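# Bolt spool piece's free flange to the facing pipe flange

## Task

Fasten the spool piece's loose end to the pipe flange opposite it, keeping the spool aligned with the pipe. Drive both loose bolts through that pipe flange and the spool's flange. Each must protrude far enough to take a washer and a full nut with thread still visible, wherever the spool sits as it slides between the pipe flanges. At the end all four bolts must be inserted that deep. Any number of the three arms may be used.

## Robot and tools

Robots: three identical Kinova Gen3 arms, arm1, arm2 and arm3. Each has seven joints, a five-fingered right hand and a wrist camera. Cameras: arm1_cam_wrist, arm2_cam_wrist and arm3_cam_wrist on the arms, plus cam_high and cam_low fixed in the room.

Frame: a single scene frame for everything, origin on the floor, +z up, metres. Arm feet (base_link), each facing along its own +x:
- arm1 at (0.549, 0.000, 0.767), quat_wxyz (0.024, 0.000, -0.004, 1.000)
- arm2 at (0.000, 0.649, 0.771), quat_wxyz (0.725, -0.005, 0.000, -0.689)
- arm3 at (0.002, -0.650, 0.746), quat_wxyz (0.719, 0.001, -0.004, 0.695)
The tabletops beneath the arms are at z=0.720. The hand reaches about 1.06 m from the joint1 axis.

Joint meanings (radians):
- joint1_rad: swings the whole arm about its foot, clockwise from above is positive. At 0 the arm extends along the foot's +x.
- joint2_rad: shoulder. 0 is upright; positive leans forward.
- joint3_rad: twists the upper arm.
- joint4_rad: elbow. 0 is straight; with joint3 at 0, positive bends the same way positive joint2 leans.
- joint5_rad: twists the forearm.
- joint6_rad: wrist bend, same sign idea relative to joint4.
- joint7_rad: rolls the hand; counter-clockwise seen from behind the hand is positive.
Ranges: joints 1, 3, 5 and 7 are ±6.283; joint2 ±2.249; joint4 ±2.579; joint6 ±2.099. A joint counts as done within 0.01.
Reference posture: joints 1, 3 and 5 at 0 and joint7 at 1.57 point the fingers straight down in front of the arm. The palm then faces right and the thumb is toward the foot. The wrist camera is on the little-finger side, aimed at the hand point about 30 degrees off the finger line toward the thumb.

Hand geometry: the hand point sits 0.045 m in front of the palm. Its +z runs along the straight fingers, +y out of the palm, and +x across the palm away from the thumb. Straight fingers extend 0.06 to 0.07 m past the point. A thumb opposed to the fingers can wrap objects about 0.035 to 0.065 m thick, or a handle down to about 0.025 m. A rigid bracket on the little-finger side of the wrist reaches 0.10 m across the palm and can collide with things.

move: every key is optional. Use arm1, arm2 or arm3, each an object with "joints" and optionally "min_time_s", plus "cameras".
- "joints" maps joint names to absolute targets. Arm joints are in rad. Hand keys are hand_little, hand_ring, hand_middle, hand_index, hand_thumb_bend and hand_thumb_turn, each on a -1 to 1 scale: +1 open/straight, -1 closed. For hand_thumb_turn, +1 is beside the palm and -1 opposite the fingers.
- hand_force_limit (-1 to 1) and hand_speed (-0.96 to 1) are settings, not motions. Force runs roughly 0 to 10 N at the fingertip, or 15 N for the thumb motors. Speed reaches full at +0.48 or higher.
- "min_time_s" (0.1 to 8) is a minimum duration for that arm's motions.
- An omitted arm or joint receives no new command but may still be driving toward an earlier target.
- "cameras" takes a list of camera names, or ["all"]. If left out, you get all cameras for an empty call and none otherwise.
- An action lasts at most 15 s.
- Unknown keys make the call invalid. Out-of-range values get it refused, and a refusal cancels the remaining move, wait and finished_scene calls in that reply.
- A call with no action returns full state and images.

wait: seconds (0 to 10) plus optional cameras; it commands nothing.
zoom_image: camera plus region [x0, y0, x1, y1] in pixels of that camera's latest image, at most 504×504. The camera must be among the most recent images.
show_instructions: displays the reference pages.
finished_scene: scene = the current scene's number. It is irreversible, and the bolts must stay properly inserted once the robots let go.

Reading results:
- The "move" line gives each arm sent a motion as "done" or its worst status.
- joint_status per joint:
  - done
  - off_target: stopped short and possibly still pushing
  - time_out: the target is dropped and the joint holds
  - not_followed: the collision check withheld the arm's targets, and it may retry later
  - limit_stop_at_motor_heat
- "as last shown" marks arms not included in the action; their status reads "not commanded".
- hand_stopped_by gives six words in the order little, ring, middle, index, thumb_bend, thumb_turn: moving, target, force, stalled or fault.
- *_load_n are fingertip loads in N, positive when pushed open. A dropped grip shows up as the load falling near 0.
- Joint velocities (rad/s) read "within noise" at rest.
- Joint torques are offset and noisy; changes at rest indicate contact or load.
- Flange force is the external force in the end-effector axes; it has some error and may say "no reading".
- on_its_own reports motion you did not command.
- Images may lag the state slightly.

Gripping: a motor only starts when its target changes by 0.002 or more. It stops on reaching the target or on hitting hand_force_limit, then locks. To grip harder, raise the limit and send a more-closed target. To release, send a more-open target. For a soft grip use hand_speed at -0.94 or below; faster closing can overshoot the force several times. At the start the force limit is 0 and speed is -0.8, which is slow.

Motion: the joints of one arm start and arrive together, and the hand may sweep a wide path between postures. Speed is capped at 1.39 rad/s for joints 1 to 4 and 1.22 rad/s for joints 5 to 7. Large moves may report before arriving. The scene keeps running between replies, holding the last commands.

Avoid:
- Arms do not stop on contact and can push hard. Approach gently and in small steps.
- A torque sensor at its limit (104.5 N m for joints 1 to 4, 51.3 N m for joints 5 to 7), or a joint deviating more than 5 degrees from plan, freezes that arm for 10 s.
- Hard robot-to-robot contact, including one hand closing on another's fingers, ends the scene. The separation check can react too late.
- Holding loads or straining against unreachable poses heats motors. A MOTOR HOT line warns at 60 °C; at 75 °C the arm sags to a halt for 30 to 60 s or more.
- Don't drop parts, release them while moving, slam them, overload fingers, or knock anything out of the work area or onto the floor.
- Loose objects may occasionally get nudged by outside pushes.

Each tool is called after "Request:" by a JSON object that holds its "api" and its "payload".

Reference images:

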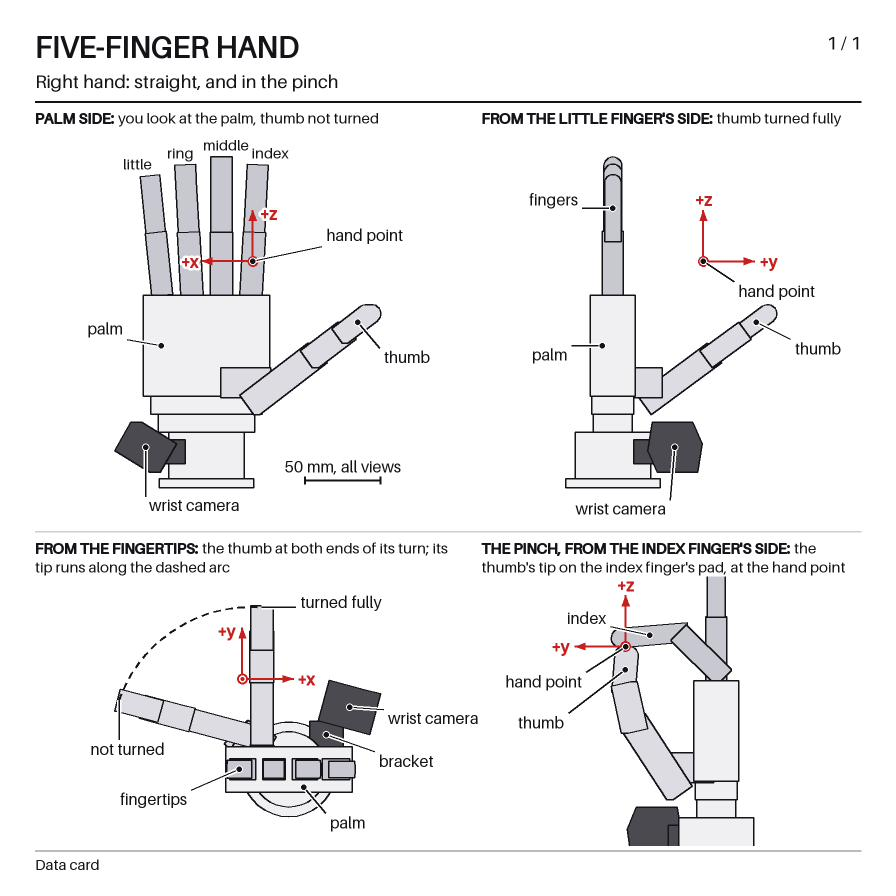

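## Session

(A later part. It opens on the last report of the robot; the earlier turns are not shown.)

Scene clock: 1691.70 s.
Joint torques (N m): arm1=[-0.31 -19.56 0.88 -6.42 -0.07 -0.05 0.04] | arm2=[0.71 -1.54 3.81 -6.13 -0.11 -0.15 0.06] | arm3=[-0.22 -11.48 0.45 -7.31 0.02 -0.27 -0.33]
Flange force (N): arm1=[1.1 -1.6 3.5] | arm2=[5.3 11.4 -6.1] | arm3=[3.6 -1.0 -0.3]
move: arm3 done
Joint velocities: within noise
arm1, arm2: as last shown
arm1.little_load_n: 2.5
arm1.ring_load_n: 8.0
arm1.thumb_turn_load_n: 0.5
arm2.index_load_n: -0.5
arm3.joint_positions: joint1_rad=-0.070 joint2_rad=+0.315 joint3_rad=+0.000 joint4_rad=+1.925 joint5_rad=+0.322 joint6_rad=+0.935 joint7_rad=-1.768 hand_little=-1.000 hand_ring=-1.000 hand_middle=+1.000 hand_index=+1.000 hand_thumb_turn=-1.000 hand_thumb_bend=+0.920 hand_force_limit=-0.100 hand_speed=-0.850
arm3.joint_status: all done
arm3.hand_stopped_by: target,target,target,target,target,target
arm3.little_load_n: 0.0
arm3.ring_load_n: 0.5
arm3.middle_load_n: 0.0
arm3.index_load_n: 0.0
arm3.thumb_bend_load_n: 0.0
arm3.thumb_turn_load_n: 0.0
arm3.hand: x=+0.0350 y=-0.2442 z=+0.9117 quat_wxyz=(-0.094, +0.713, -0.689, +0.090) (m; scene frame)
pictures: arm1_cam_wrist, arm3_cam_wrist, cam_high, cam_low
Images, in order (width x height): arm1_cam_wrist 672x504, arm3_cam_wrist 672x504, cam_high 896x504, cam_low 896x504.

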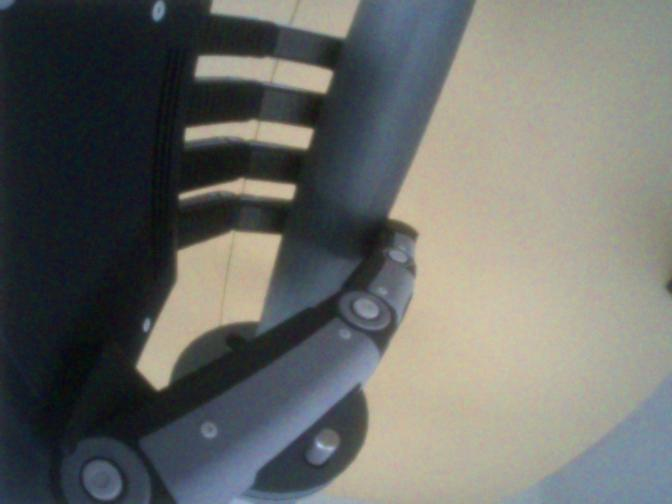

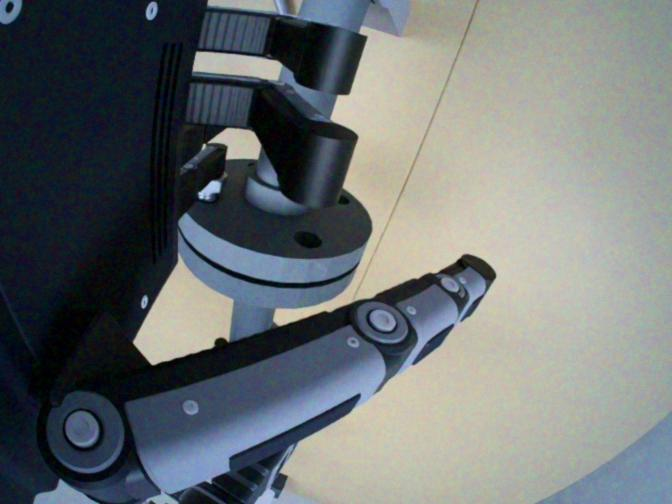

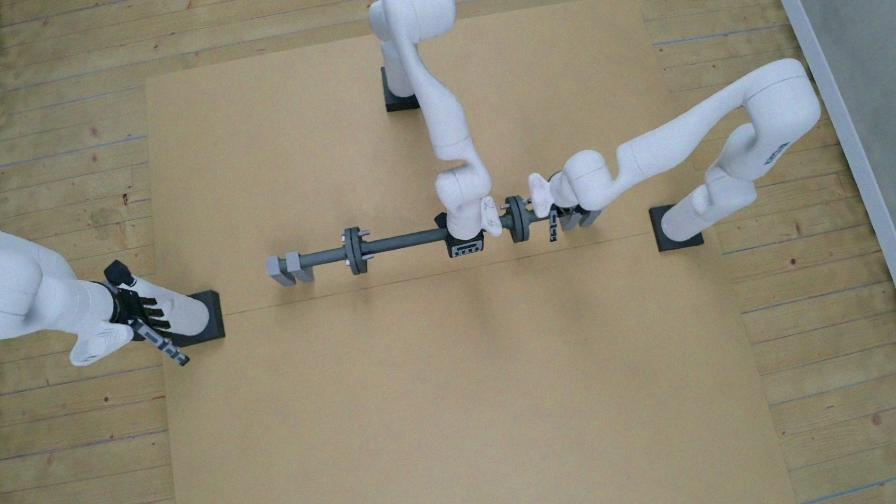

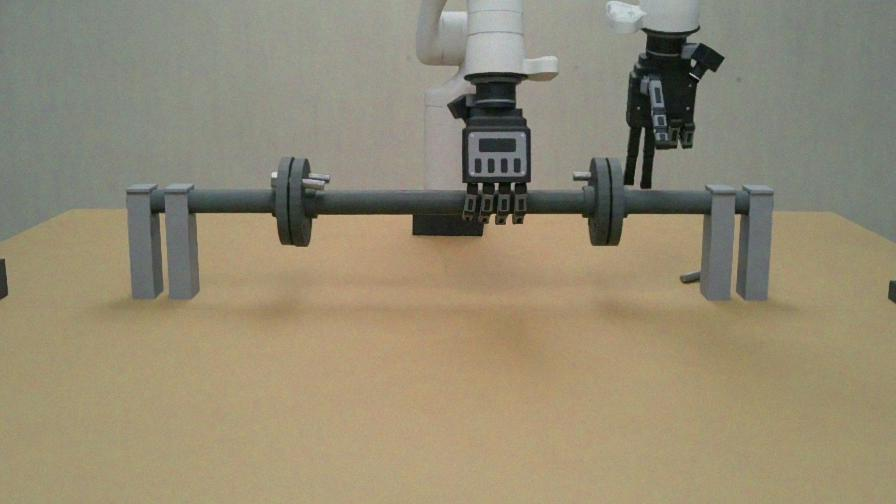

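Request:
{"api": "move", "payload": {"arm3": {"joints": {"joint1_rad": -0.07, "joint2_rad": 0.327, "joint3_rad": 0, "joint4_rad": 1.905, "joint5_rad": 0.3197, "joint6_rad": 0.9419, "joint7_rad": -1.7648}, "min_time_s": 2}, "cameras": ["arm3_cam_wrist", "cam_low", "cam_high"]}}

Request:
{"api": "zoom_image", "payload": {"camera": "cam_low", "region": [570, 130, 690, 250]}}

Request:
{"api": "zoom_image", "payload": {"camera": "cam_high", "region": [485, 170, 565, 250]}}

Scene clock: 1728.17 s.
Joint torques (N m): arm1=[-0.12 -19.91 0.92 -6.87 -0.03 -0.19 0.04] | arm2=[0.77 -1.58 3.81 -6.12 -0.15 -0.15 0.06] | arm3=[-0.65 -12.12 0.12 -11.31 0.76 -3.17 -0.36]
Flange force (N): arm1=[0.8 -0.7 4.0] | arm2=[5.2 11.4 -6.2] | arm3=[11.9 -0.3 -2.7]
move: arm3 done
Joint velocities: within noise
arm1.joint_positions: joint1_rad=-0.213 joint2_rad=+0.646 joint3_rad=+0.000 joint4_rad=+1.658 joint5_rad=+0.020 joint6_rad=+0.663 joint7_rad=-0.132 hand_little=+0.014 hand_ring=+0.030 hand_middle=+0.042 hand_index=+0.056 hand_thumb_turn=-1.000 hand_thumb_bend=+0.374 hand_force_limit=-0.400 hand_speed=-0.900
arm1.joint_status: not commanded
arm1.hand_stopped_by: force,force,force,force,force,target
arm1.little_load_n: 3.0
arm1.ring_load_n: 7.5
arm1.middle_load_n: 0.5
arm1.index_load_n: 0.0
arm1.thumb_bend_load_n: 7.5
arm1.thumb_turn_load_n: 0.0
arm1.hand: x=+0.0695 y=-0.0895 z=+0.8496 quat_wxyz=(-0.060, +0.687, +0.721, -0.063) (m; scene frame)
arm2.joint_positions: joint1_rad=+0.670 joint2_rad=-0.349 joint3_rad=-0.051 joint4_rad=+1.624 joint5_rad=-0.060 joint6_rad=+1.887 joint7_rad=-2.276 hand_little=+1.000 hand_ring=+1.000 hand_middle=+1.000 hand_index=+1.000 hand_thumb_turn=+1.000 hand_thumb_bend=+1.000 hand_force_limit=+0.000 hand_speed=-0.800
arm2.joint_status: not commanded
arm2.hand_stopped_by: target,target,target,target,target,target
arm2.little_load_n: 0.0
arm2.ring_load_n: 0.0
arm2.middle_load_n: 0.0
arm2.index_load_n: 0.0
arm2.thumb_bend_load_n: 0.0
arm2.thumb_turn_load_n: 0.0
arm2.hand: x=-0.0916 y=+0.4621 z=+1.2232 quat_wxyz=(-0.008, -0.988, -0.155, -0.018) (m; scene frame)
arm3.joint_positions: joint1_rad=-0.070 joint2_rad=+0.327 joint3_rad=+0.000 joint4_rad=+1.905 joint5_rad=+0.320 joint6_rad=+0.942 joint7_rad=-1.765 hand_little=-1.000 hand_ring=-1.000 hand_middle=+1.000 hand_index=+1.000 hand_thumb_turn=-1.000 hand_thumb_bend=+0.920 hand_force_limit=-0.100 hand_speed=-0.850
arm3.joint_status: all done
arm3.hand_stopped_by: target,target,target,target,target,target
arm3.little_load_n: 0.0
arm3.ring_load_n: 0.5
arm3.middle_load_n: 0.0
arm3.index_load_n: -1.0
arm3.thumb_bend_load_n: 0.0
arm3.thumb_turn_load_n: 0.0
arm3.hand: x=+0.0348 y=-0.2378 z=+0.9119 quat_wxyz=(-0.094, +0.713, -0.689, +0.090) (m; scene frame)
pictures: arm3_cam_wrist, cam_high, cam_low
Images, in order (width x height): arm3_cam_wrist 672x504, cam_high 896x504, cam_low 896x504.

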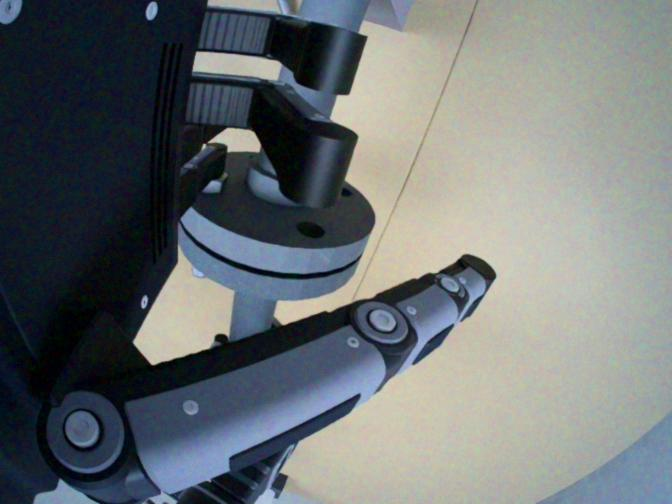

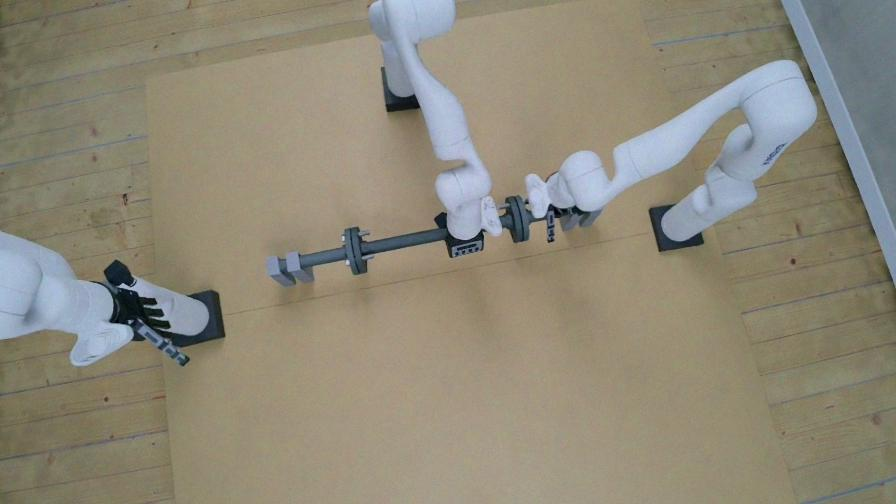

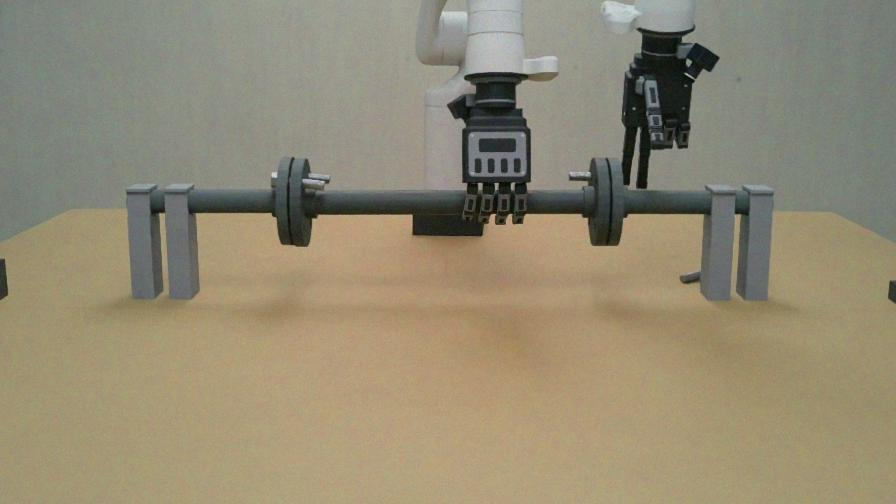

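Scaled by 4.200 from the camera's 896x504 image, which has a finer 1280x720 frame.

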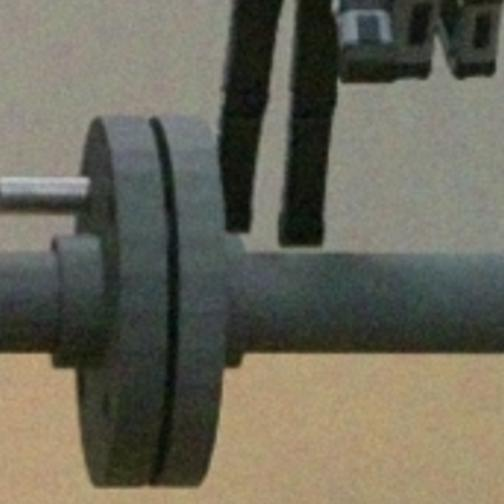

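Scaled by 6.300 from the camera's 896x504 image, which has a finer 1280x720 frame.

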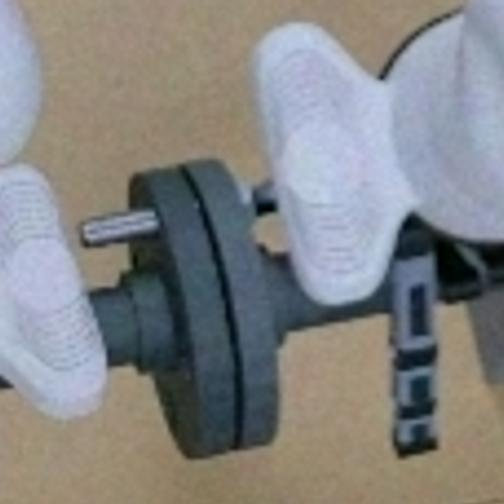

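Request:
{"api": "move", "payload": {"arm3": {"joints": {"joint1_rad": -0.0701, "joint2_rad": 0.2783, "joint3_rad": 0, "joint4_rad": 1.9789, "joint5_rad": 0.3257, "joint6_rad": 0.9181, "joint7_rad": -1.7747}, "min_time_s": 2}}}

Request:
{"api": "move", "payload": {"arm3": {"joints": {"joint1_rad": -0.0693, "joint2_rad": 0.1182, "joint3_rad": 0, "joint4_rad": 1.913, "joint5_rad": 0.2845, "joint6_rad": 1.1333, "joint7_rad": -1.6947, "hand_middle": -0.4, "hand_index": -0.4, "hand_thumb_bend": 0.85}, "min_time_s": 2.5}, "cameras": ["cam_low", "cam_high"]}}

Request:
{"api": "zoom_image", "payload": {"camera": "cam_low", "region": [550, 130, 700, 280]}}

Request:
{"api": "zoom_image", "payload": {"camera": "cam_high", "region": [485, 160, 625, 260]}}

Scene clock: 1883.83 s.
Joint torques (N m): arm1=[-0.07 -19.65 1.04 -6.42 0.01 -0.07 0.05] | arm2=[0.73 -1.57 3.8 -6.11 -0.14 -0.12 0.05] | arm3=[-0.24 -10.78 0.47 -7.05 -0.03 -0.14 -0.37]
Flange force (N): arm1=[0.6 -1.8 3.6] | arm2=[5.2 11.4 -6.1] | arm3=[3.1 -1.2 -0.1]
move: arm3 done
Joint velocities: within noise
arm1, arm2: as last shown
arm1.thumb_bend_load_n: 6.5
arm1.thumb_turn_load_n: 0.5
arm3.joint_positions: joint1_rad=-0.070 joint2_rad=+0.278 joint3_rad=+0.000 joint4_rad=+1.979 joint5_rad=+0.326 joint6_rad=+0.918 joint7_rad=-1.775 hand_little=-1.000 hand_ring=-1.000 hand_middle=+1.000 hand_index=+1.000 hand_thumb_turn=-1.000 hand_thumb_bend=+0.920 hand_force_limit=-0.100 hand_speed=-0.850
arm3.joint_status: all done
arm3.hand_stopped_by: target,target,target,target,target,target
arm3.little_load_n: 0.0
arm3.ring_load_n: 0.0
arm3.middle_load_n: 0.0
arm3.index_load_n: 0.0
arm3.thumb_bend_load_n: 0.0
arm3.thumb_turn_load_n: 0.0
arm3.hand: x=+0.0357 y=-0.2623 z=+0.9117 quat_wxyz=(-0.094, +0.713, -0.689, +0.090) (m; scene frame)
pictures: none

Scene clock: 1887.67 s.
Joint torques (N m): arm1=[-0.1 -19.7 0.91 -6.43 -0.03 -0.06 0.06] | arm2=[0.78 -1.56 3.77 -6.11 -0.14 -0.16 0.06] | arm3=[-0.19 -8.73 0.33 -8.02 0.08 -0.24 -0.38]
Flange force (N): arm1=[0.6 -1.8 3.7] | arm2=[5.2 11.3 -6.2] | arm3=[3.2 -0.9 0.2]
move: arm3 done
Joint velocities: within noise
arm1, arm2: as last shown
arm1.thumb_bend_load_n: 7.0
arm3.joint_positions: joint1_rad=-0.069 joint2_rad=+0.118 joint3_rad=+0.000 joint4_rad=+1.913 joint5_rad=+0.285 joint6_rad=+1.133 joint7_rad=-1.695 hand_little=-1.000 hand_ring=-1.000 hand_middle=-0.400 hand_index=-0.400 hand_thumb_turn=-1.000 hand_thumb_bend=+0.850 hand_force_limit=-0.100 hand_speed=-0.850
arm3.joint_status: all done
arm3.hand_stopped_by: target,target,target,target,target,target
arm3.little_load_n: 0.0
arm3.ring_load_n: 0.0
arm3.middle_load_n: 0.0
arm3.index_load_n: 0.5
arm3.thumb_bend_load_n: 0.0
arm3.thumb_turn_load_n: 0.0
arm3.hand: x=+0.0367 y=-0.2903 z=+0.9843 quat_wxyz=(-0.094, +0.713, -0.689, +0.090) (m; scene frame)
pictures: cam_high, cam_low
Images, in order (width x height): cam_high 896x504, cam_low 896x504.

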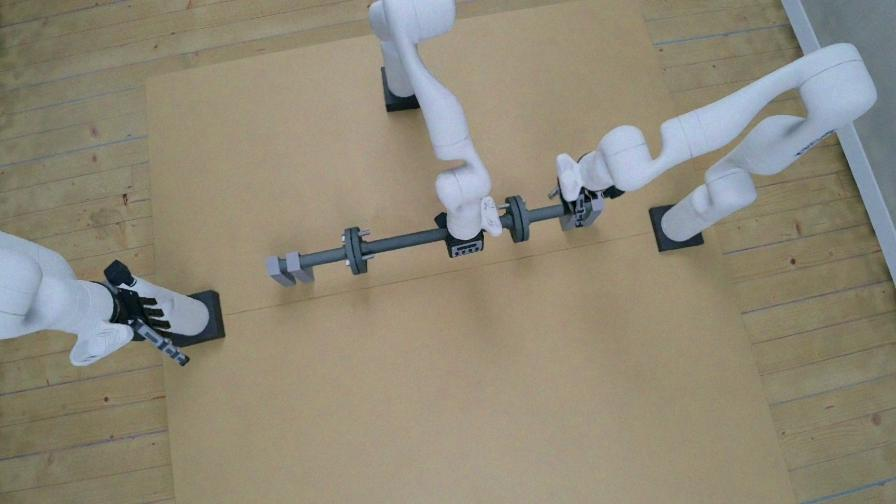

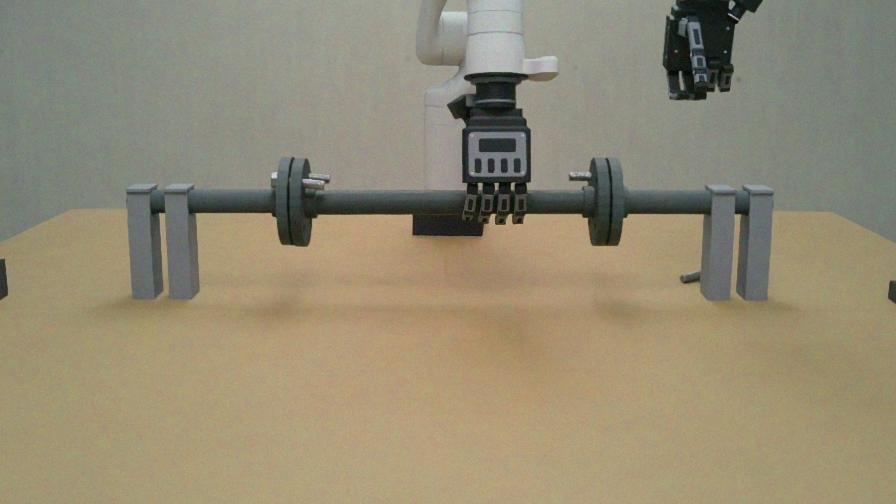

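Scaled by 3.360 from the camera's 896x504 image, which has a finer 1280x720 frame.

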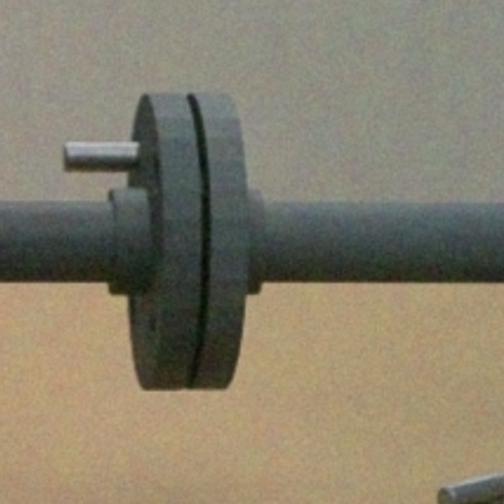

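Scaled by 3.600 from the camera's 896x504 image, which has a finer 1280x720 frame.

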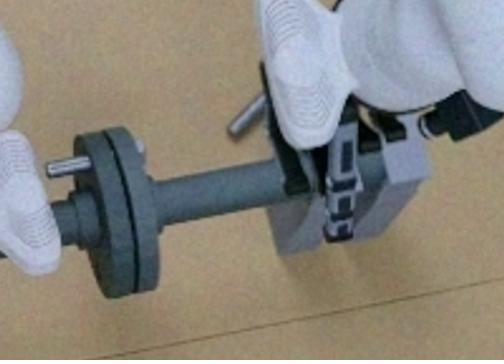

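Request:
{"api": "move", "payload": {"arm3": {"joints":{"joint1_rad":0.3518,"joint2_rad":0.2227,"joint3_rad":0,"joint4_rad":2.4103,"joint5_rad":1.3252,"joint6_rad":0.2981,"joint7_rad":-1.8588}}, "cameras": ["arm3_cam_wrist","cam_high"]}}

Scene clock: 1957.40 s.
Joint torques (N m): arm1=[-0.16 -19.63 0.95 -6.49 0.02 0.01 0.03] | arm2=[0.76 -1.59 3.77 -6.14 -0.11 -0.13 0.05] | arm3=[-0.25 -8.33 0.35 -5.69 -0.16 -0.02 -0.35]
Flange force (N): arm1=[0.9 -1.3 3.8] | arm2=[5.1 11.3 -6.1] | arm3=no reading
move: arm3 done
Joint velocities: within noise
arm1, arm2: as last shown
arm1.little_load_n: 2.5
arm1.middle_load_n: 1.0
arm1.thumb_bend_load_n: 6.5
arm3.joint_positions: joint1_rad=+0.352 joint2_rad=+0.223 joint3_rad=+0.000 joint4_rad=+2.410 joint5_rad=+1.325 joint6_rad=+0.298 joint7_rad=-1.859 hand_little=-1.000 hand_ring=-1.000 hand_middle=-0.400 hand_index=-0.400 hand_thumb_turn=-1.000 hand_thumb_bend=+0.850 hand_force_limit=-0.100 hand_speed=-0.850
arm3.joint_status: all done
arm3.hand_stopped_by: target,target,target,target,target,target
arm3.little_load_n: 0.0
arm3.ring_load_n: 0.0
arm3.middle_load_n: 0.0
arm3.index_load_n: 0.0
arm3.thumb_bend_load_n: 0.0
arm3.thumb_turn_load_n: 0.0
arm3.hand: x=+0.1900 y=-0.3488 z=+0.8593 quat_wxyz=(-0.227, +0.849, -0.461, +0.123) (m; scene frame)
pictures: arm3_cam_wrist, cam_high
Images, in order (width x height): arm3_cam_wrist 672x504, cam_high 896x504.

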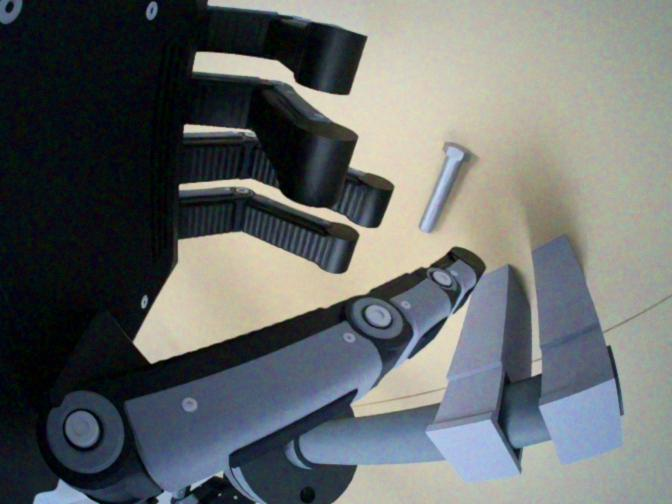

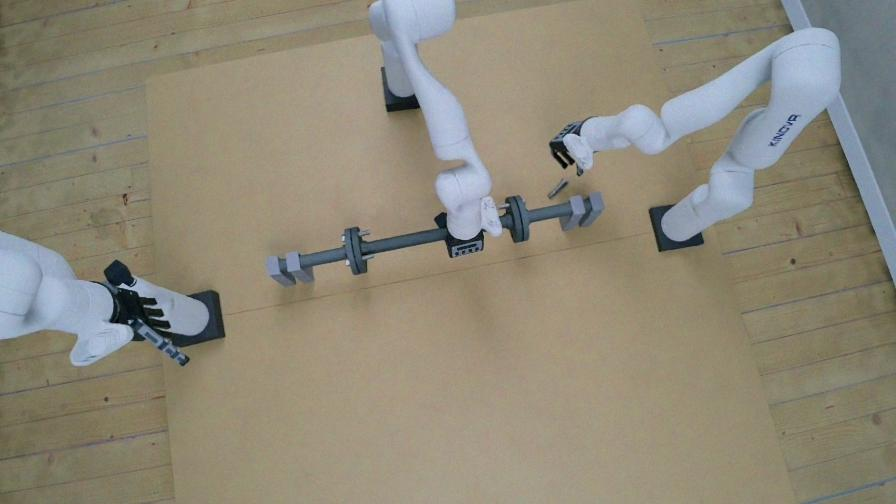

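Request:
{"api": "zoom_image", "payload": {"camera": "arm3_cam_wrist", "region": [400, 120, 500, 240]}}

Request:
{"api": "zoom_image", "payload": {"camera": "cam_high", "region": [530, 160, 590, 210]}}

Scaled by 4.200 from the camera's 672x504 image, which has a finer 960x720 frame.

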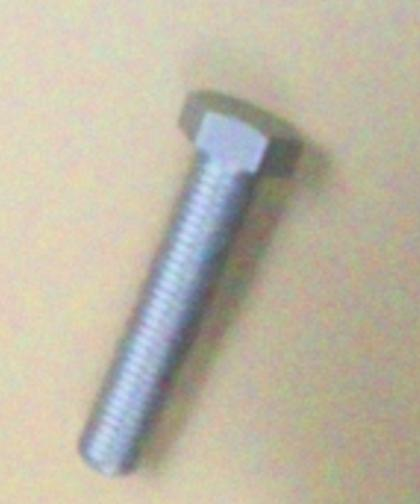

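Scaled by 8.400 from the camera's 896x504 image, which has a finer 1280x720 frame.

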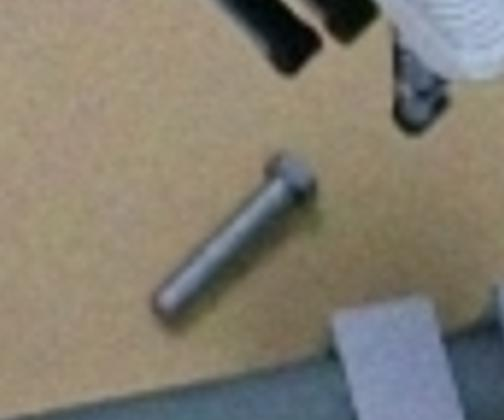

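Request:
{"api": "move", "payload": {"arm3": {"joints":{"joint1_rad":0.3701,"joint2_rad":0.4326,"joint3_rad":0,"joint4_rad":2.4804,"joint5_rad":2.2569,"joint6_rad":0.3411,"joint7_rad":-2.7718}}, "cameras": ["arm3_cam_wrist"]}}

Request:
{"api": "zoom_image", "payload": {"camera": "arm3_cam_wrist", "region": [370, 110, 510, 250]}}

Scene clock: 2042.40 s.
Joint torques (N m): arm1=[-0.06 -19.59 0.94 -6.46 -0.02 -0.04 0.03] | arm2=[0.73 -1.59 3.84 -6.12 -0.16 -0.16 0.1] | arm3=[-0.27 -10.09 0.61 -3.59 -0.35 0.83 -0.39]
Flange force (N): arm1=[0.6 -1.4 3.6] | arm2=[5.4 11.6 -6.2] | arm3=no reading
move: arm3 done
Joint velocities: within noise
arm1, arm2: as last shown
arm1.ring_load_n: 8.0
arm1.middle_load_n: 0.5
arm3.joint_positions: joint1_rad=+0.370 joint2_rad=+0.433 joint3_rad=+0.000 joint4_rad=+2.480 joint5_rad=+2.257 joint6_rad=+0.341 joint7_rad=-2.772 hand_little=-1.000 hand_ring=-1.000 hand_middle=-0.400 hand_index=-0.400 hand_thumb_turn=-1.000 hand_thumb_bend=+0.850 hand_force_limit=-0.100 hand_speed=-0.850
arm3.joint_status: all done
arm3.hand_stopped_by: target,target,target,target,target,target
arm3.little_load_n: 0.0
arm3.ring_load_n: 0.0
arm3.middle_load_n: 0.0
arm3.index_load_n: 0.0
arm3.thumb_bend_load_n: 0.0
arm3.thumb_turn_load_n: 0.0
arm3.hand: x=+0.1907 y=-0.3458 z=+0.7992 quat_wxyz=(-0.230, +0.859, -0.442, +0.118) (m; scene frame)
pictures: arm3_cam_wrist
Images, in order (width x height): arm3_cam_wrist 672x504.

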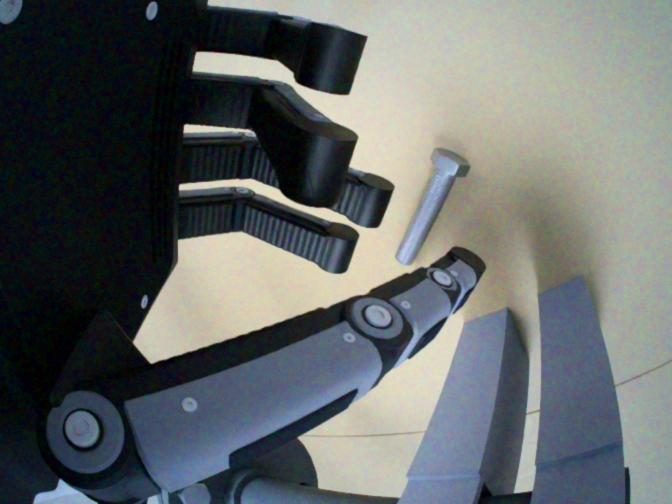

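Scaled by 3.600 from the camera's 672x504 image, which has a finer 960x720 frame.

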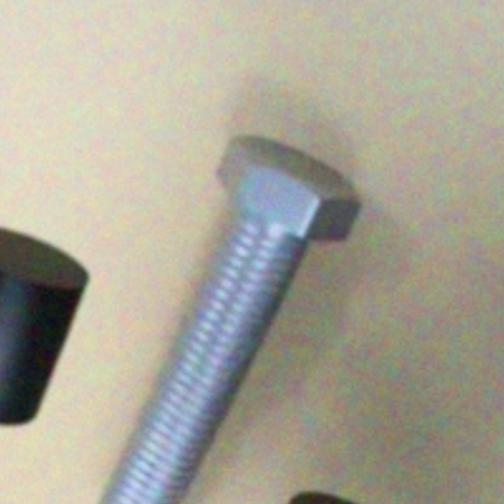

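Request:
{"api": "move", "payload": {"arm3": {"joints":{"joint1_rad":0.3488,"joint2_rad":0.5895,"joint3_rad":0,"joint4_rad":2.5007,"joint5_rad":2.5139,"joint6_rad":0.4735,"joint7_rad":-3.0740}}, "cameras": ["arm3_cam_wrist"]}}

Request:
{"api": "zoom_image", "payload": {"camera": "arm3_cam_wrist", "region": [370, 120, 510, 260]}}

Scene clock: 2101.23 s.
Joint torques (N m): arm1=[-0.09 -19.65 1.01 -6.42 -0.01 -0.07 0.01] | arm2=[0.75 -1.53 3.85 -6.18 -0.14 -0.11 0.03] | arm3=[-0.29 -11.23 0.64 -2.08 -0.45 0.89 -0.38]
Flange force (N): arm1=[0.7 -1.7 3.6] | arm2=[5.4 11.4 -5.8] | arm3=[4.2 1.1 -0.6]
move: arm3 done
Joint velocities: within noise
arm1, arm2: as last shown
arm1.ring_load_n: 7.5
arm3.joint_positions: joint1_rad=+0.349 joint2_rad=+0.590 joint3_rad=+0.000 joint4_rad=+2.501 joint5_rad=+2.514 joint6_rad=+0.474 joint7_rad=-3.074 hand_little=-1.000 hand_ring=-1.000 hand_middle=-0.400 hand_index=-0.400 hand_thumb_turn=-1.000 hand_thumb_bend=+0.850 hand_force_limit=-0.100 hand_speed=-0.850
arm3.joint_status: all done
arm3.hand_stopped_by: target,target,target,target,target,target
arm3.little_load_n: 0.0
arm3.ring_load_n: 0.0
arm3.middle_load_n: 0.0
arm3.index_load_n: 0.5
arm3.thumb_bend_load_n: 0.0
arm3.thumb_turn_load_n: 0.0
arm3.hand: x=+0.1870 y=-0.3408 z=+0.7591 quat_wxyz=(-0.230, +0.859, -0.442, +0.118) (m; scene frame)
pictures: arm3_cam_wrist
Images, in order (width x height): arm3_cam_wrist 672x504.

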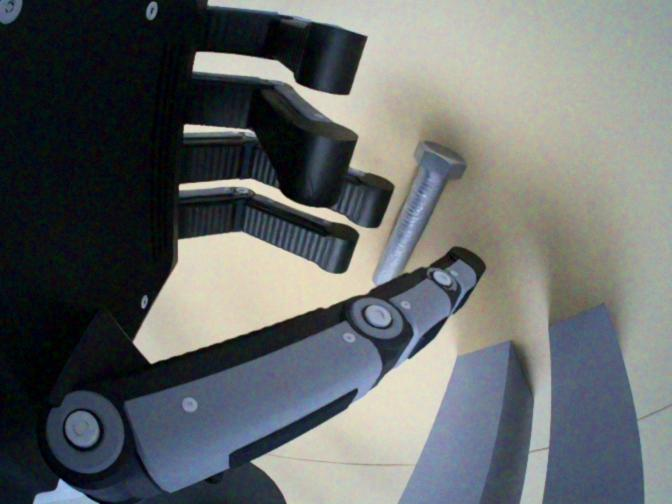

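Scaled by 3.600 from the camera's 672x504 image, which has a finer 960x720 frame.

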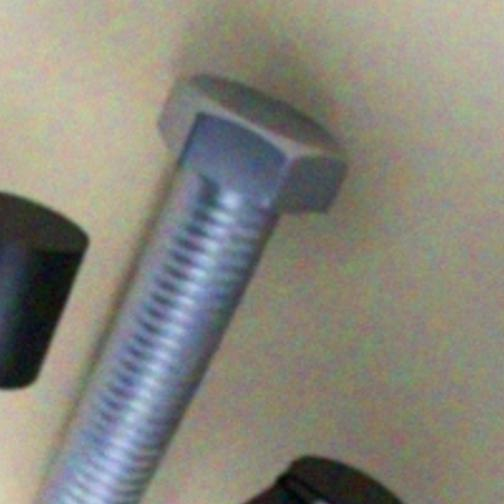

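Request:
{"api": "move", "payload": {"arm3": {"joints":{"joint1_rad":0.3579,"joint2_rad":0.7135,"joint3_rad":0,"joint4_rad":2.5090,"joint5_rad":2.6436,"joint6_rad":0.5856,"joint7_rad":-3.2137},"min_time_s":1.5}, "cameras": ["arm3_cam_wrist"]}}

Request:
{"api": "zoom_image", "payload": {"camera": "arm3_cam_wrist", "region": [340, 120, 500, 280]}}

Scene clock: 2136.37 s.
Joint torques (N m): arm1=[-0.04 -19.6 0.96 -6.38 -0.01 -0.04 0.02] | arm2=[0.76 -1.54 3.85 -6.07 -0.13 -0.15 0.04] | arm3=[-0.3 -11.97 0.73 -0.85 -0.5 0.8 -0.39]
Flange force (N): arm1=[0.6 -1.8 3.6] | arm2=[5.3 11.4 -6.3] | arm3=[3.8 0.4 -1.0]
move: arm3 done
Joint velocities: within noise
arm1, arm2: as last shown
arm1.little_load_n: 3.0
arm1.middle_load_n: 1.0
arm1.thumb_bend_load_n: 7.0
arm3.joint_positions: joint1_rad=+0.358 joint2_rad=+0.713 joint3_rad=+0.000 joint4_rad=+2.509 joint5_rad=+2.644 joint6_rad=+0.586 joint7_rad=-3.214 hand_little=-1.000 hand_ring=-1.000 hand_middle=-0.400 hand_index=-0.400 hand_thumb_turn=-1.000 hand_thumb_bend=+0.850 hand_force_limit=-0.100 hand_speed=-0.850
arm3.joint_status: all done
arm3.hand_stopped_by: target,target,target,target,target,target
arm3.little_load_n: 0.0
arm3.ring_load_n: 0.0
arm3.middle_load_n: 0.0
arm3.index_load_n: 0.0
arm3.thumb_bend_load_n: 0.0
arm3.thumb_turn_load_n: 0.0
arm3.hand: x=+0.1891 y=-0.3417 z=+0.7281 quat_wxyz=(-0.230, +0.859, -0.443, +0.118) (m; scene frame)
pictures: arm3_cam_wrist
Images, in order (width x height): arm3_cam_wrist 672x504.

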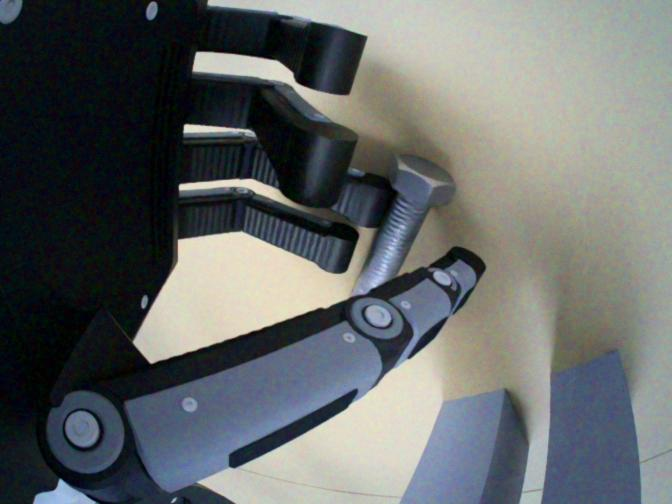

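Scaled by 3.150 from the camera's 672x504 image, which has a finer 960x720 frame.

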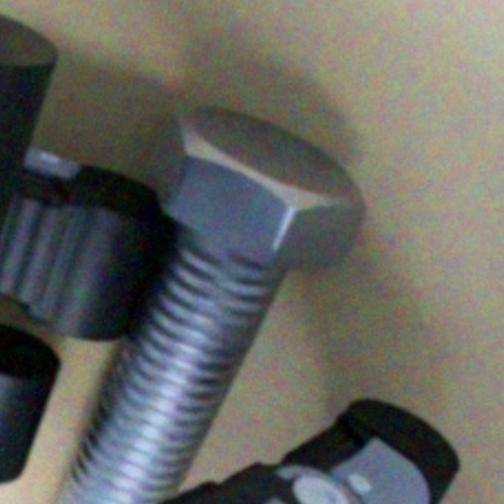

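Request:
{"api": "move", "payload": {"arm3": {"joints":{"hand_speed":-0.9,"hand_force_limit":-0.4,"hand_thumb_bend":0.5}}}}

Request:
{"api": "move", "payload": {"arm3": {"joints":{"hand_speed":-0.9,"hand_force_limit":-0.1,"hand_thumb_bend":0.45}}, "cameras": ["arm3_cam_wrist"]}}

Scene clock: 2150.23 s.
Joint torques (N m): arm1=[-0.11 -19.65 0.92 -6.49 0.01 -0.06 0.03] | arm2=[0.75 -1.58 3.79 -6.1 -0.12 -0.14 0.11] | arm3=[-0.21 -11.61 0.99 -1.17 -0.54 0.93 -0.37]
Flange force (N): arm1=[0.7 -1.5 3.7] | arm2=[5.3 11.5 -6.2] | arm3=[4.0 0.4 -2.8]
move: arm3 off_target
Joint velocities: within noise
arm1, arm2: as last shown
arm1.little_load_n: 2.5
arm1.thumb_bend_load_n: 6.5
arm3.joint_positions: joint1_rad=+0.358 joint2_rad=+0.714 joint3_rad=+0.000 joint4_rad=+2.509 joint5_rad=+2.644 joint6_rad=+0.586 joint7_rad=-3.214 hand_little=-1.000 hand_ring=-1.000 hand_middle=-0.400 hand_index=-0.400 hand_thumb_turn=-1.000 hand_thumb_bend=+0.623 hand_force_limit=-0.400 hand_speed=-0.900
arm3.joint_status: hand_thumb_bend off_target (ended at +0.623, target +0.500); the others done
arm3.hand_stopped_by: target,target,target,target,force,target
arm3.little_load_n: 0.0
arm3.ring_load_n: 0.0
arm3.middle_load_n: 0.5
arm3.index_load_n: 0.0
arm3.thumb_bend_load_n: 4.5
arm3.thumb_turn_load_n: 0.5
arm3.hand: x=+0.1890 y=-0.3417 z=+0.7281 quat_wxyz=(-0.230, +0.859, -0.443, +0.118) (m; scene frame)
pictures: none

Scene clock: 2150.67 s.
Joint torques (N m): arm1=[-0.01 -19.66 0.88 -6.51 0.01 -0.03 0.01] | arm2=[0.75 -1.55 3.84 -6.17 -0.15 -0.11 0.07] | arm3=[-0.13 -11.46 1.02 -1.32 -0.6 0.97 -0.34]
Flange force (N): arm1=[0.5 -1.4 3.7] | arm2=[5.4 11.5 -5.9] | arm3=[4.0 0.4 -3.6]
move: arm3 off_target
Joint velocities: within noise
arm1.joint_positions: joint1_rad=-0.213 joint2_rad=+0.646 joint3_rad=+0.000 joint4_rad=+1.658 joint5_rad=+0.020 joint6_rad=+0.663 joint7_rad=-0.132 hand_little=+0.014 hand_ring=+0.030 hand_middle=+0.042 hand_index=+0.056 hand_thumb_turn=-1.000 hand_thumb_bend=+0.374 hand_force_limit=-0.400 hand_speed=-0.900
arm1.joint_status: not commanded
arm1.hand_stopped_by: force,force,force,force,force,target
arm1.little_load_n: 3.0
arm1.ring_load_n: 7.5
arm1.middle_load_n: 1.0
arm1.index_load_n: 0.0
arm1.thumb_bend_load_n: 7.0
arm1.thumb_turn_load_n: 0.5
arm1.hand: x=+0.0695 y=-0.0895 z=+0.8496 quat_wxyz=(-0.060, +0.687, +0.721, -0.063) (m; scene frame)
arm2.joint_positions: joint1_rad=+0.670 joint2_rad=-0.349 joint3_rad=-0.051 joint4_rad=+1.624 joint5_rad=-0.060 joint6_rad=+1.887 joint7_rad=-2.276 hand_little=+1.000 hand_ring=+1.000 hand_middle=+1.000 hand_index=+1.000 hand_thumb_turn=+1.000 hand_thumb_bend=+1.000 hand_force_limit=+0.000 hand_speed=-0.800
arm2.joint_status: not commanded
arm2.hand_stopped_by: target,target,target,target,target,target
arm2.little_load_n: 0.0
arm2.ring_load_n: 0.0
arm2.middle_load_n: 0.0
arm2.index_load_n: 0.5
arm2.thumb_bend_load_n: 0.0
arm2.thumb_turn_load_n: 0.5
arm2.hand: x=-0.0916 y=+0.4621 z=+1.2232 quat_wxyz=(-0.008, -0.988, -0.155, -0.018) (m; scene frame)
arm3.joint_positions: joint1_rad=+0.358 joint2_rad=+0.714 joint3_rad=+0.000 joint4_rad=+2.509 joint5_rad=+2.644 joint6_rad=+0.586 joint7_rad=-3.214 hand_little=-1.000 hand_ring=-1.000 hand_middle=-0.400 hand_index=-0.400 hand_thumb_turn=-1.000 hand_thumb_bend=+0.617 hand_force_limit=-0.100 hand_speed=-0.900
arm3.joint_status: hand_thumb_bend off_target (ended at +0.617, target +0.450); the others done
arm3.hand_stopped_by: target,target,target,target,force,target
arm3.little_load_n: 0.0
arm3.ring_load_n: 0.0
arm3.middle_load_n: 0.5
arm3.index_load_n: 0.5
arm3.thumb_bend_load_n: 6.5
arm3.thumb_turn_load_n: 0.5
arm3.hand: x=+0.1890 y=-0.3417 z=+0.7281 quat_wxyz=(-0.230, +0.859, -0.443, +0.118) (m; scene frame)
pictures: arm3_cam_wrist
Images, in order (width x height): arm3_cam_wrist 672x504.

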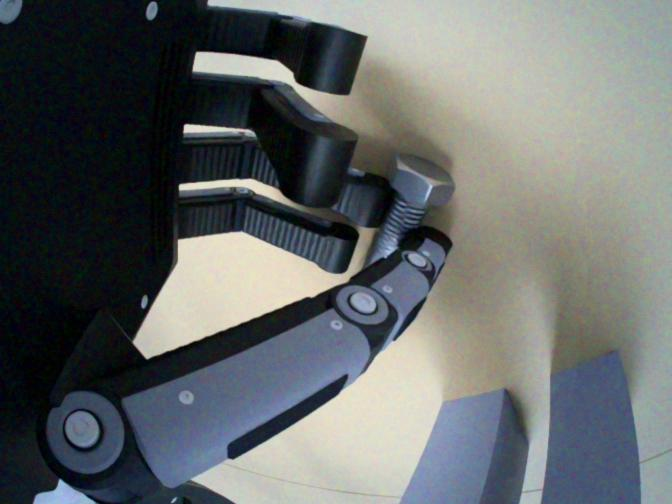

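Request:
{"api": "move", "payload": {"arm3": {"joints":{"joint1_rad":0.3488,"joint2_rad":0.5895,"joint3_rad":0,"joint4_rad":2.5007,"joint5_rad":2.5139,"joint6_rad":0.4735,"joint7_rad":-3.0740},"min_time_s":1.5}, "cameras": ["arm3_cam_wrist"]}}

Request:
{"api": "zoom_image", "payload": {"camera": "arm3_cam_wrist", "region": [340, 120, 500, 280]}}

Scene clock: 2164.20 s.
Joint torques (N m): arm1=[-0.02 -19.64 0.89 -6.44 0 -0.04 0.09] | arm2=[0.76 -1.56 3.8 -6.14 -0.14 -0.16 0.04] | arm3=[-0.28 -11.44 0.7 -2.17 -0.45 0.97 -0.37]
Flange force (N): arm1=[0.4 -1.5 3.7] | arm2=[5.3 11.3 -6.1] | arm3=[4.3 1.6 -0.1]
move: arm3 done
Joint velocities: within noise
arm1, arm2: as last shown
arm1.middle_load_n: 0.5
arm2.index_load_n: 0.0
arm2.thumb_turn_load_n: 0.0
arm3.joint_positions: joint1_rad=+0.349 joint2_rad=+0.589 joint3_rad=+0.000 joint4_rad=+2.501 joint5_rad=+2.514 joint6_rad=+0.474 joint7_rad=-3.074 hand_little=-1.000 hand_ring=-1.000 hand_middle=-0.400 hand_index=-0.400 hand_thumb_turn=-1.000 hand_thumb_bend=+0.617 hand_force_limit=-0.100 hand_speed=-0.900
arm3.joint_status: all done
arm3.hand_stopped_by: target,target,target,target,force,target
arm3.little_load_n: 0.0
arm3.ring_load_n: 0.0
arm3.middle_load_n: 3.0
arm3.index_load_n: 0.0
arm3.thumb_bend_load_n: 6.0
arm3.thumb_turn_load_n: 0.5
arm3.hand: x=+0.1870 y=-0.3408 z=+0.7591 quat_wxyz=(-0.230, +0.859, -0.442, +0.118) (m; scene frame)
pictures: arm3_cam_wrist
Images, in order (width x height): arm3_cam_wrist 672x504.

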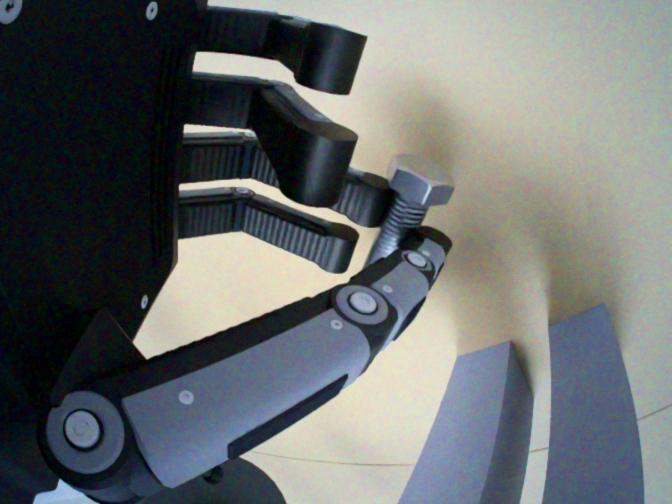

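Scaled by 3.150 from the camera's 672x504 image, which has a finer 960x720 frame.

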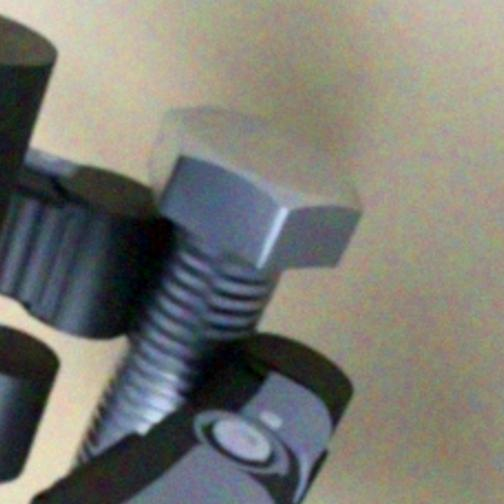

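Request:
{"api": "move", "payload": {"arm3": {"joints":{"joint1_rad":0.3701,"joint2_rad":0.4326,"joint3_rad":0,"joint4_rad":2.4804,"joint5_rad":2.2569,"joint6_rad":0.3411,"joint7_rad":-2.7718},"min_time_s":2}}}

Request:
{"api": "move", "payload": {"arm3": {"joints":{"joint1_rad":0.3518,"joint2_rad":0.2227,"joint3_rad":0,"joint4_rad":2.4103,"joint5_rad":1.3252,"joint6_rad":0.2981,"joint7_rad":-1.8588},"min_time_s":2.5}}}

Request:
{"api": "move", "payload": {"arm3": {"joints":{"joint1_rad":0.0442,"joint2_rad":0.0457,"joint3_rad":0,"joint4_rad":2.3362,"joint5_rad":1.0099,"joint6_rad":0.7928,"joint7_rad":-1.9802},"min_time_s":2.5}, "cameras": ["arm3_cam_wrist","cam_low"]}}

Request:
{"api": "zoom_image", "payload": {"camera": "arm3_cam_wrist", "region": [340, 120, 500, 280]}}

Scene clock: 2198.07 s.
Joint torques (N m): arm1=[-0.12 -19.6 0.97 -6.45 0.01 -0.04 0.04] | arm2=[0.78 -1.55 3.81 -6.11 -0.15 -0.15 0.08] | arm3=[-0.28 -10.34 0.59 -3.7 -0.36 0.82 -0.36]
Flange force (N): arm1=[0.8 -1.5 3.6] | arm2=[5.3 11.4 -6.2] | arm3=no reading
move: arm3 done
Joint velocities: within noise
arm1, arm2: as last shown
arm1.thumb_bend_load_n: 6.5
arm3.joint_positions: joint1_rad=+0.370 joint2_rad=+0.433 joint3_rad=+0.000 joint4_rad=+2.480 joint5_rad=+2.257 joint6_rad=+0.341 joint7_rad=-2.772 hand_little=-1.000 hand_ring=-1.000 hand_middle=-0.400 hand_index=-0.400 hand_thumb_turn=-1.000 hand_thumb_bend=+0.617 hand_force_limit=-0.100 hand_speed=-0.900
arm3.joint_status: all done
arm3.hand_stopped_by: target,target,target,target,force,target
arm3.little_load_n: 0.0
arm3.ring_load_n: 0.0
arm3.middle_load_n: 3.0
arm3.index_load_n: 0.0
arm3.thumb_bend_load_n: 6.0
arm3.thumb_turn_load_n: 0.5
arm3.hand: x=+0.1907 y=-0.3458 z=+0.7992 quat_wxyz=(-0.230, +0.859, -0.442, +0.118) (m; scene frame)
pictures: none

Scene clock: 2200.90 s.
Joint torques (N m): arm1=[-0.06 -19.59 0.95 -6.53 -0.03 0.03 0.07] | arm2=[0.74 -1.54 3.8 -6.09 -0.12 -0.18 0.04] | arm3=[-0.32 -8.59 0.37 -5.87 -0.14 0.02 -0.37]
Flange force (N): arm1=[0.6 -1.0 3.8] | arm2=[5.3 11.3 -6.4] | arm3=no reading
move: arm3 done
Joint velocities: within noise
arm1, arm2: as last shown
arm1.little_load_n: 2.5
arm3.joint_positions: joint1_rad=+0.352 joint2_rad=+0.223 joint3_rad=+0.000 joint4_rad=+2.410 joint5_rad=+1.325 joint6_rad=+0.298 joint7_rad=-1.859 hand_little=-1.000 hand_ring=-1.000 hand_middle=-0.400 hand_index=-0.400 hand_thumb_turn=-1.000 hand_thumb_bend=+0.617 hand_force_limit=-0.100 hand_speed=-0.900
arm3.joint_status: all done
arm3.hand_stopped_by: target,target,target,target,force,target
arm3.little_load_n: 0.0
arm3.ring_load_n: 0.0
arm3.middle_load_n: 3.0
arm3.index_load_n: 0.0
arm3.thumb_bend_load_n: 6.0
arm3.thumb_turn_load_n: 0.5
arm3.hand: x=+0.1900 y=-0.3488 z=+0.8593 quat_wxyz=(-0.227, +0.849, -0.461, +0.123) (m; scene frame)
pictures: none

Scene clock: 2203.70 s.
Joint torques (N m): arm1=[-0.07 -19.71 0.99 -6.52 -0.04 0.05 0.01] | arm2=[0.74 -1.58 3.82 -6.15 -0.15 -0.16 0.05] | arm3=[-0.28 -6.44 0.31 -7.06 0.6 0.32 -0.37]
Flange force (N): arm1=[0.7 -1.2 4.0] | arm2=[5.3 11.4 -6.1] | arm3=[3.2 0.3 -0.3]
move: arm3 done
Joint velocities: within noise
arm1, arm2: as last shown
arm1.little_load_n: 3.0
arm1.ring_load_n: 8.0
arm2.index_load_n: 0.5
arm2.thumb_turn_load_n: -0.5
arm3.joint_positions: joint1_rad=+0.044 joint2_rad=+0.046 joint3_rad=+0.000 joint4_rad=+2.336 joint5_rad=+1.010 joint6_rad=+0.793 joint7_rad=-1.980 hand_little=-1.000 hand_ring=-1.000 hand_middle=-0.400 hand_index=-0.400 hand_thumb_turn=-1.000 hand_thumb_bend=+0.617 hand_force_limit=-0.100 hand_speed=-0.900
arm3.joint_status: all done
arm3.hand_stopped_by: target,target,target,target,force,target
arm3.little_load_n: 0.0
arm3.ring_load_n: 0.0
arm3.middle_load_n: 3.0
arm3.index_load_n: 0.0
arm3.thumb_bend_load_n: 6.0
arm3.thumb_turn_load_n: 1.0
arm3.hand: x=+0.1903 y=-0.3487 z=+0.9393 quat_wxyz=(-0.271, +0.745, -0.572, +0.208) (m; scene frame)
pictures: arm3_cam_wrist, cam_low
Images, in order (width x height): arm3_cam_wrist 672x504, cam_low 896x504.

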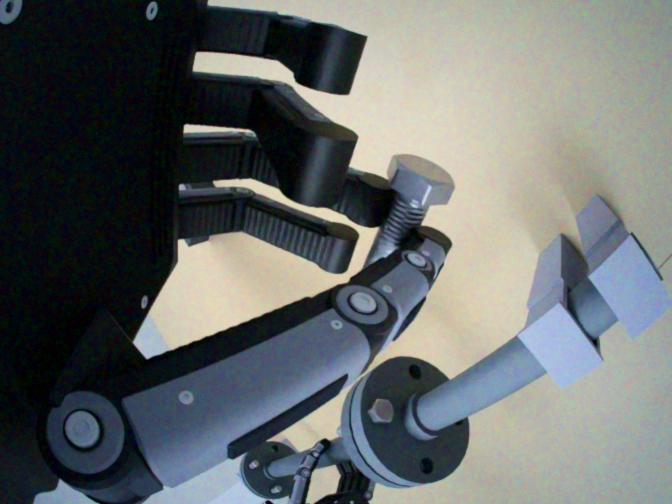

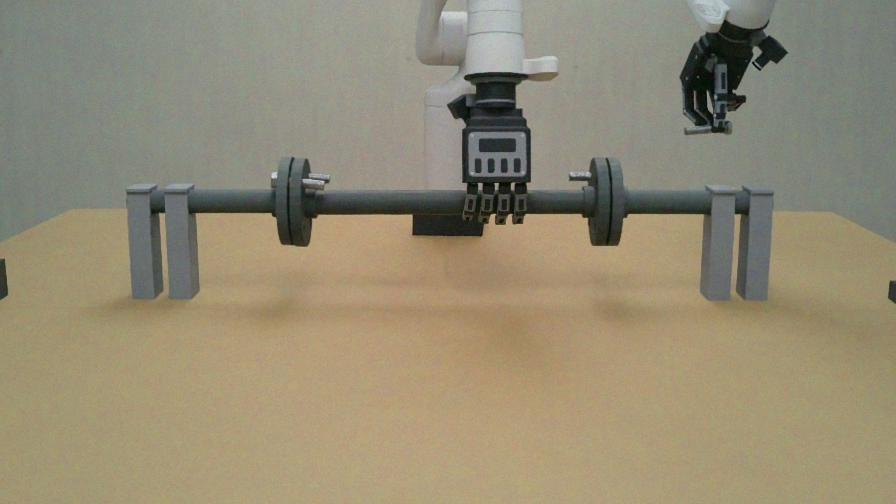

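Scaled by 3.150 from the camera's 672x504 image, which has a finer 960x720 frame.

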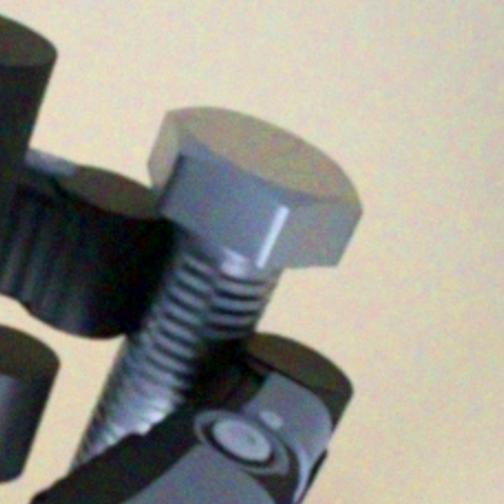

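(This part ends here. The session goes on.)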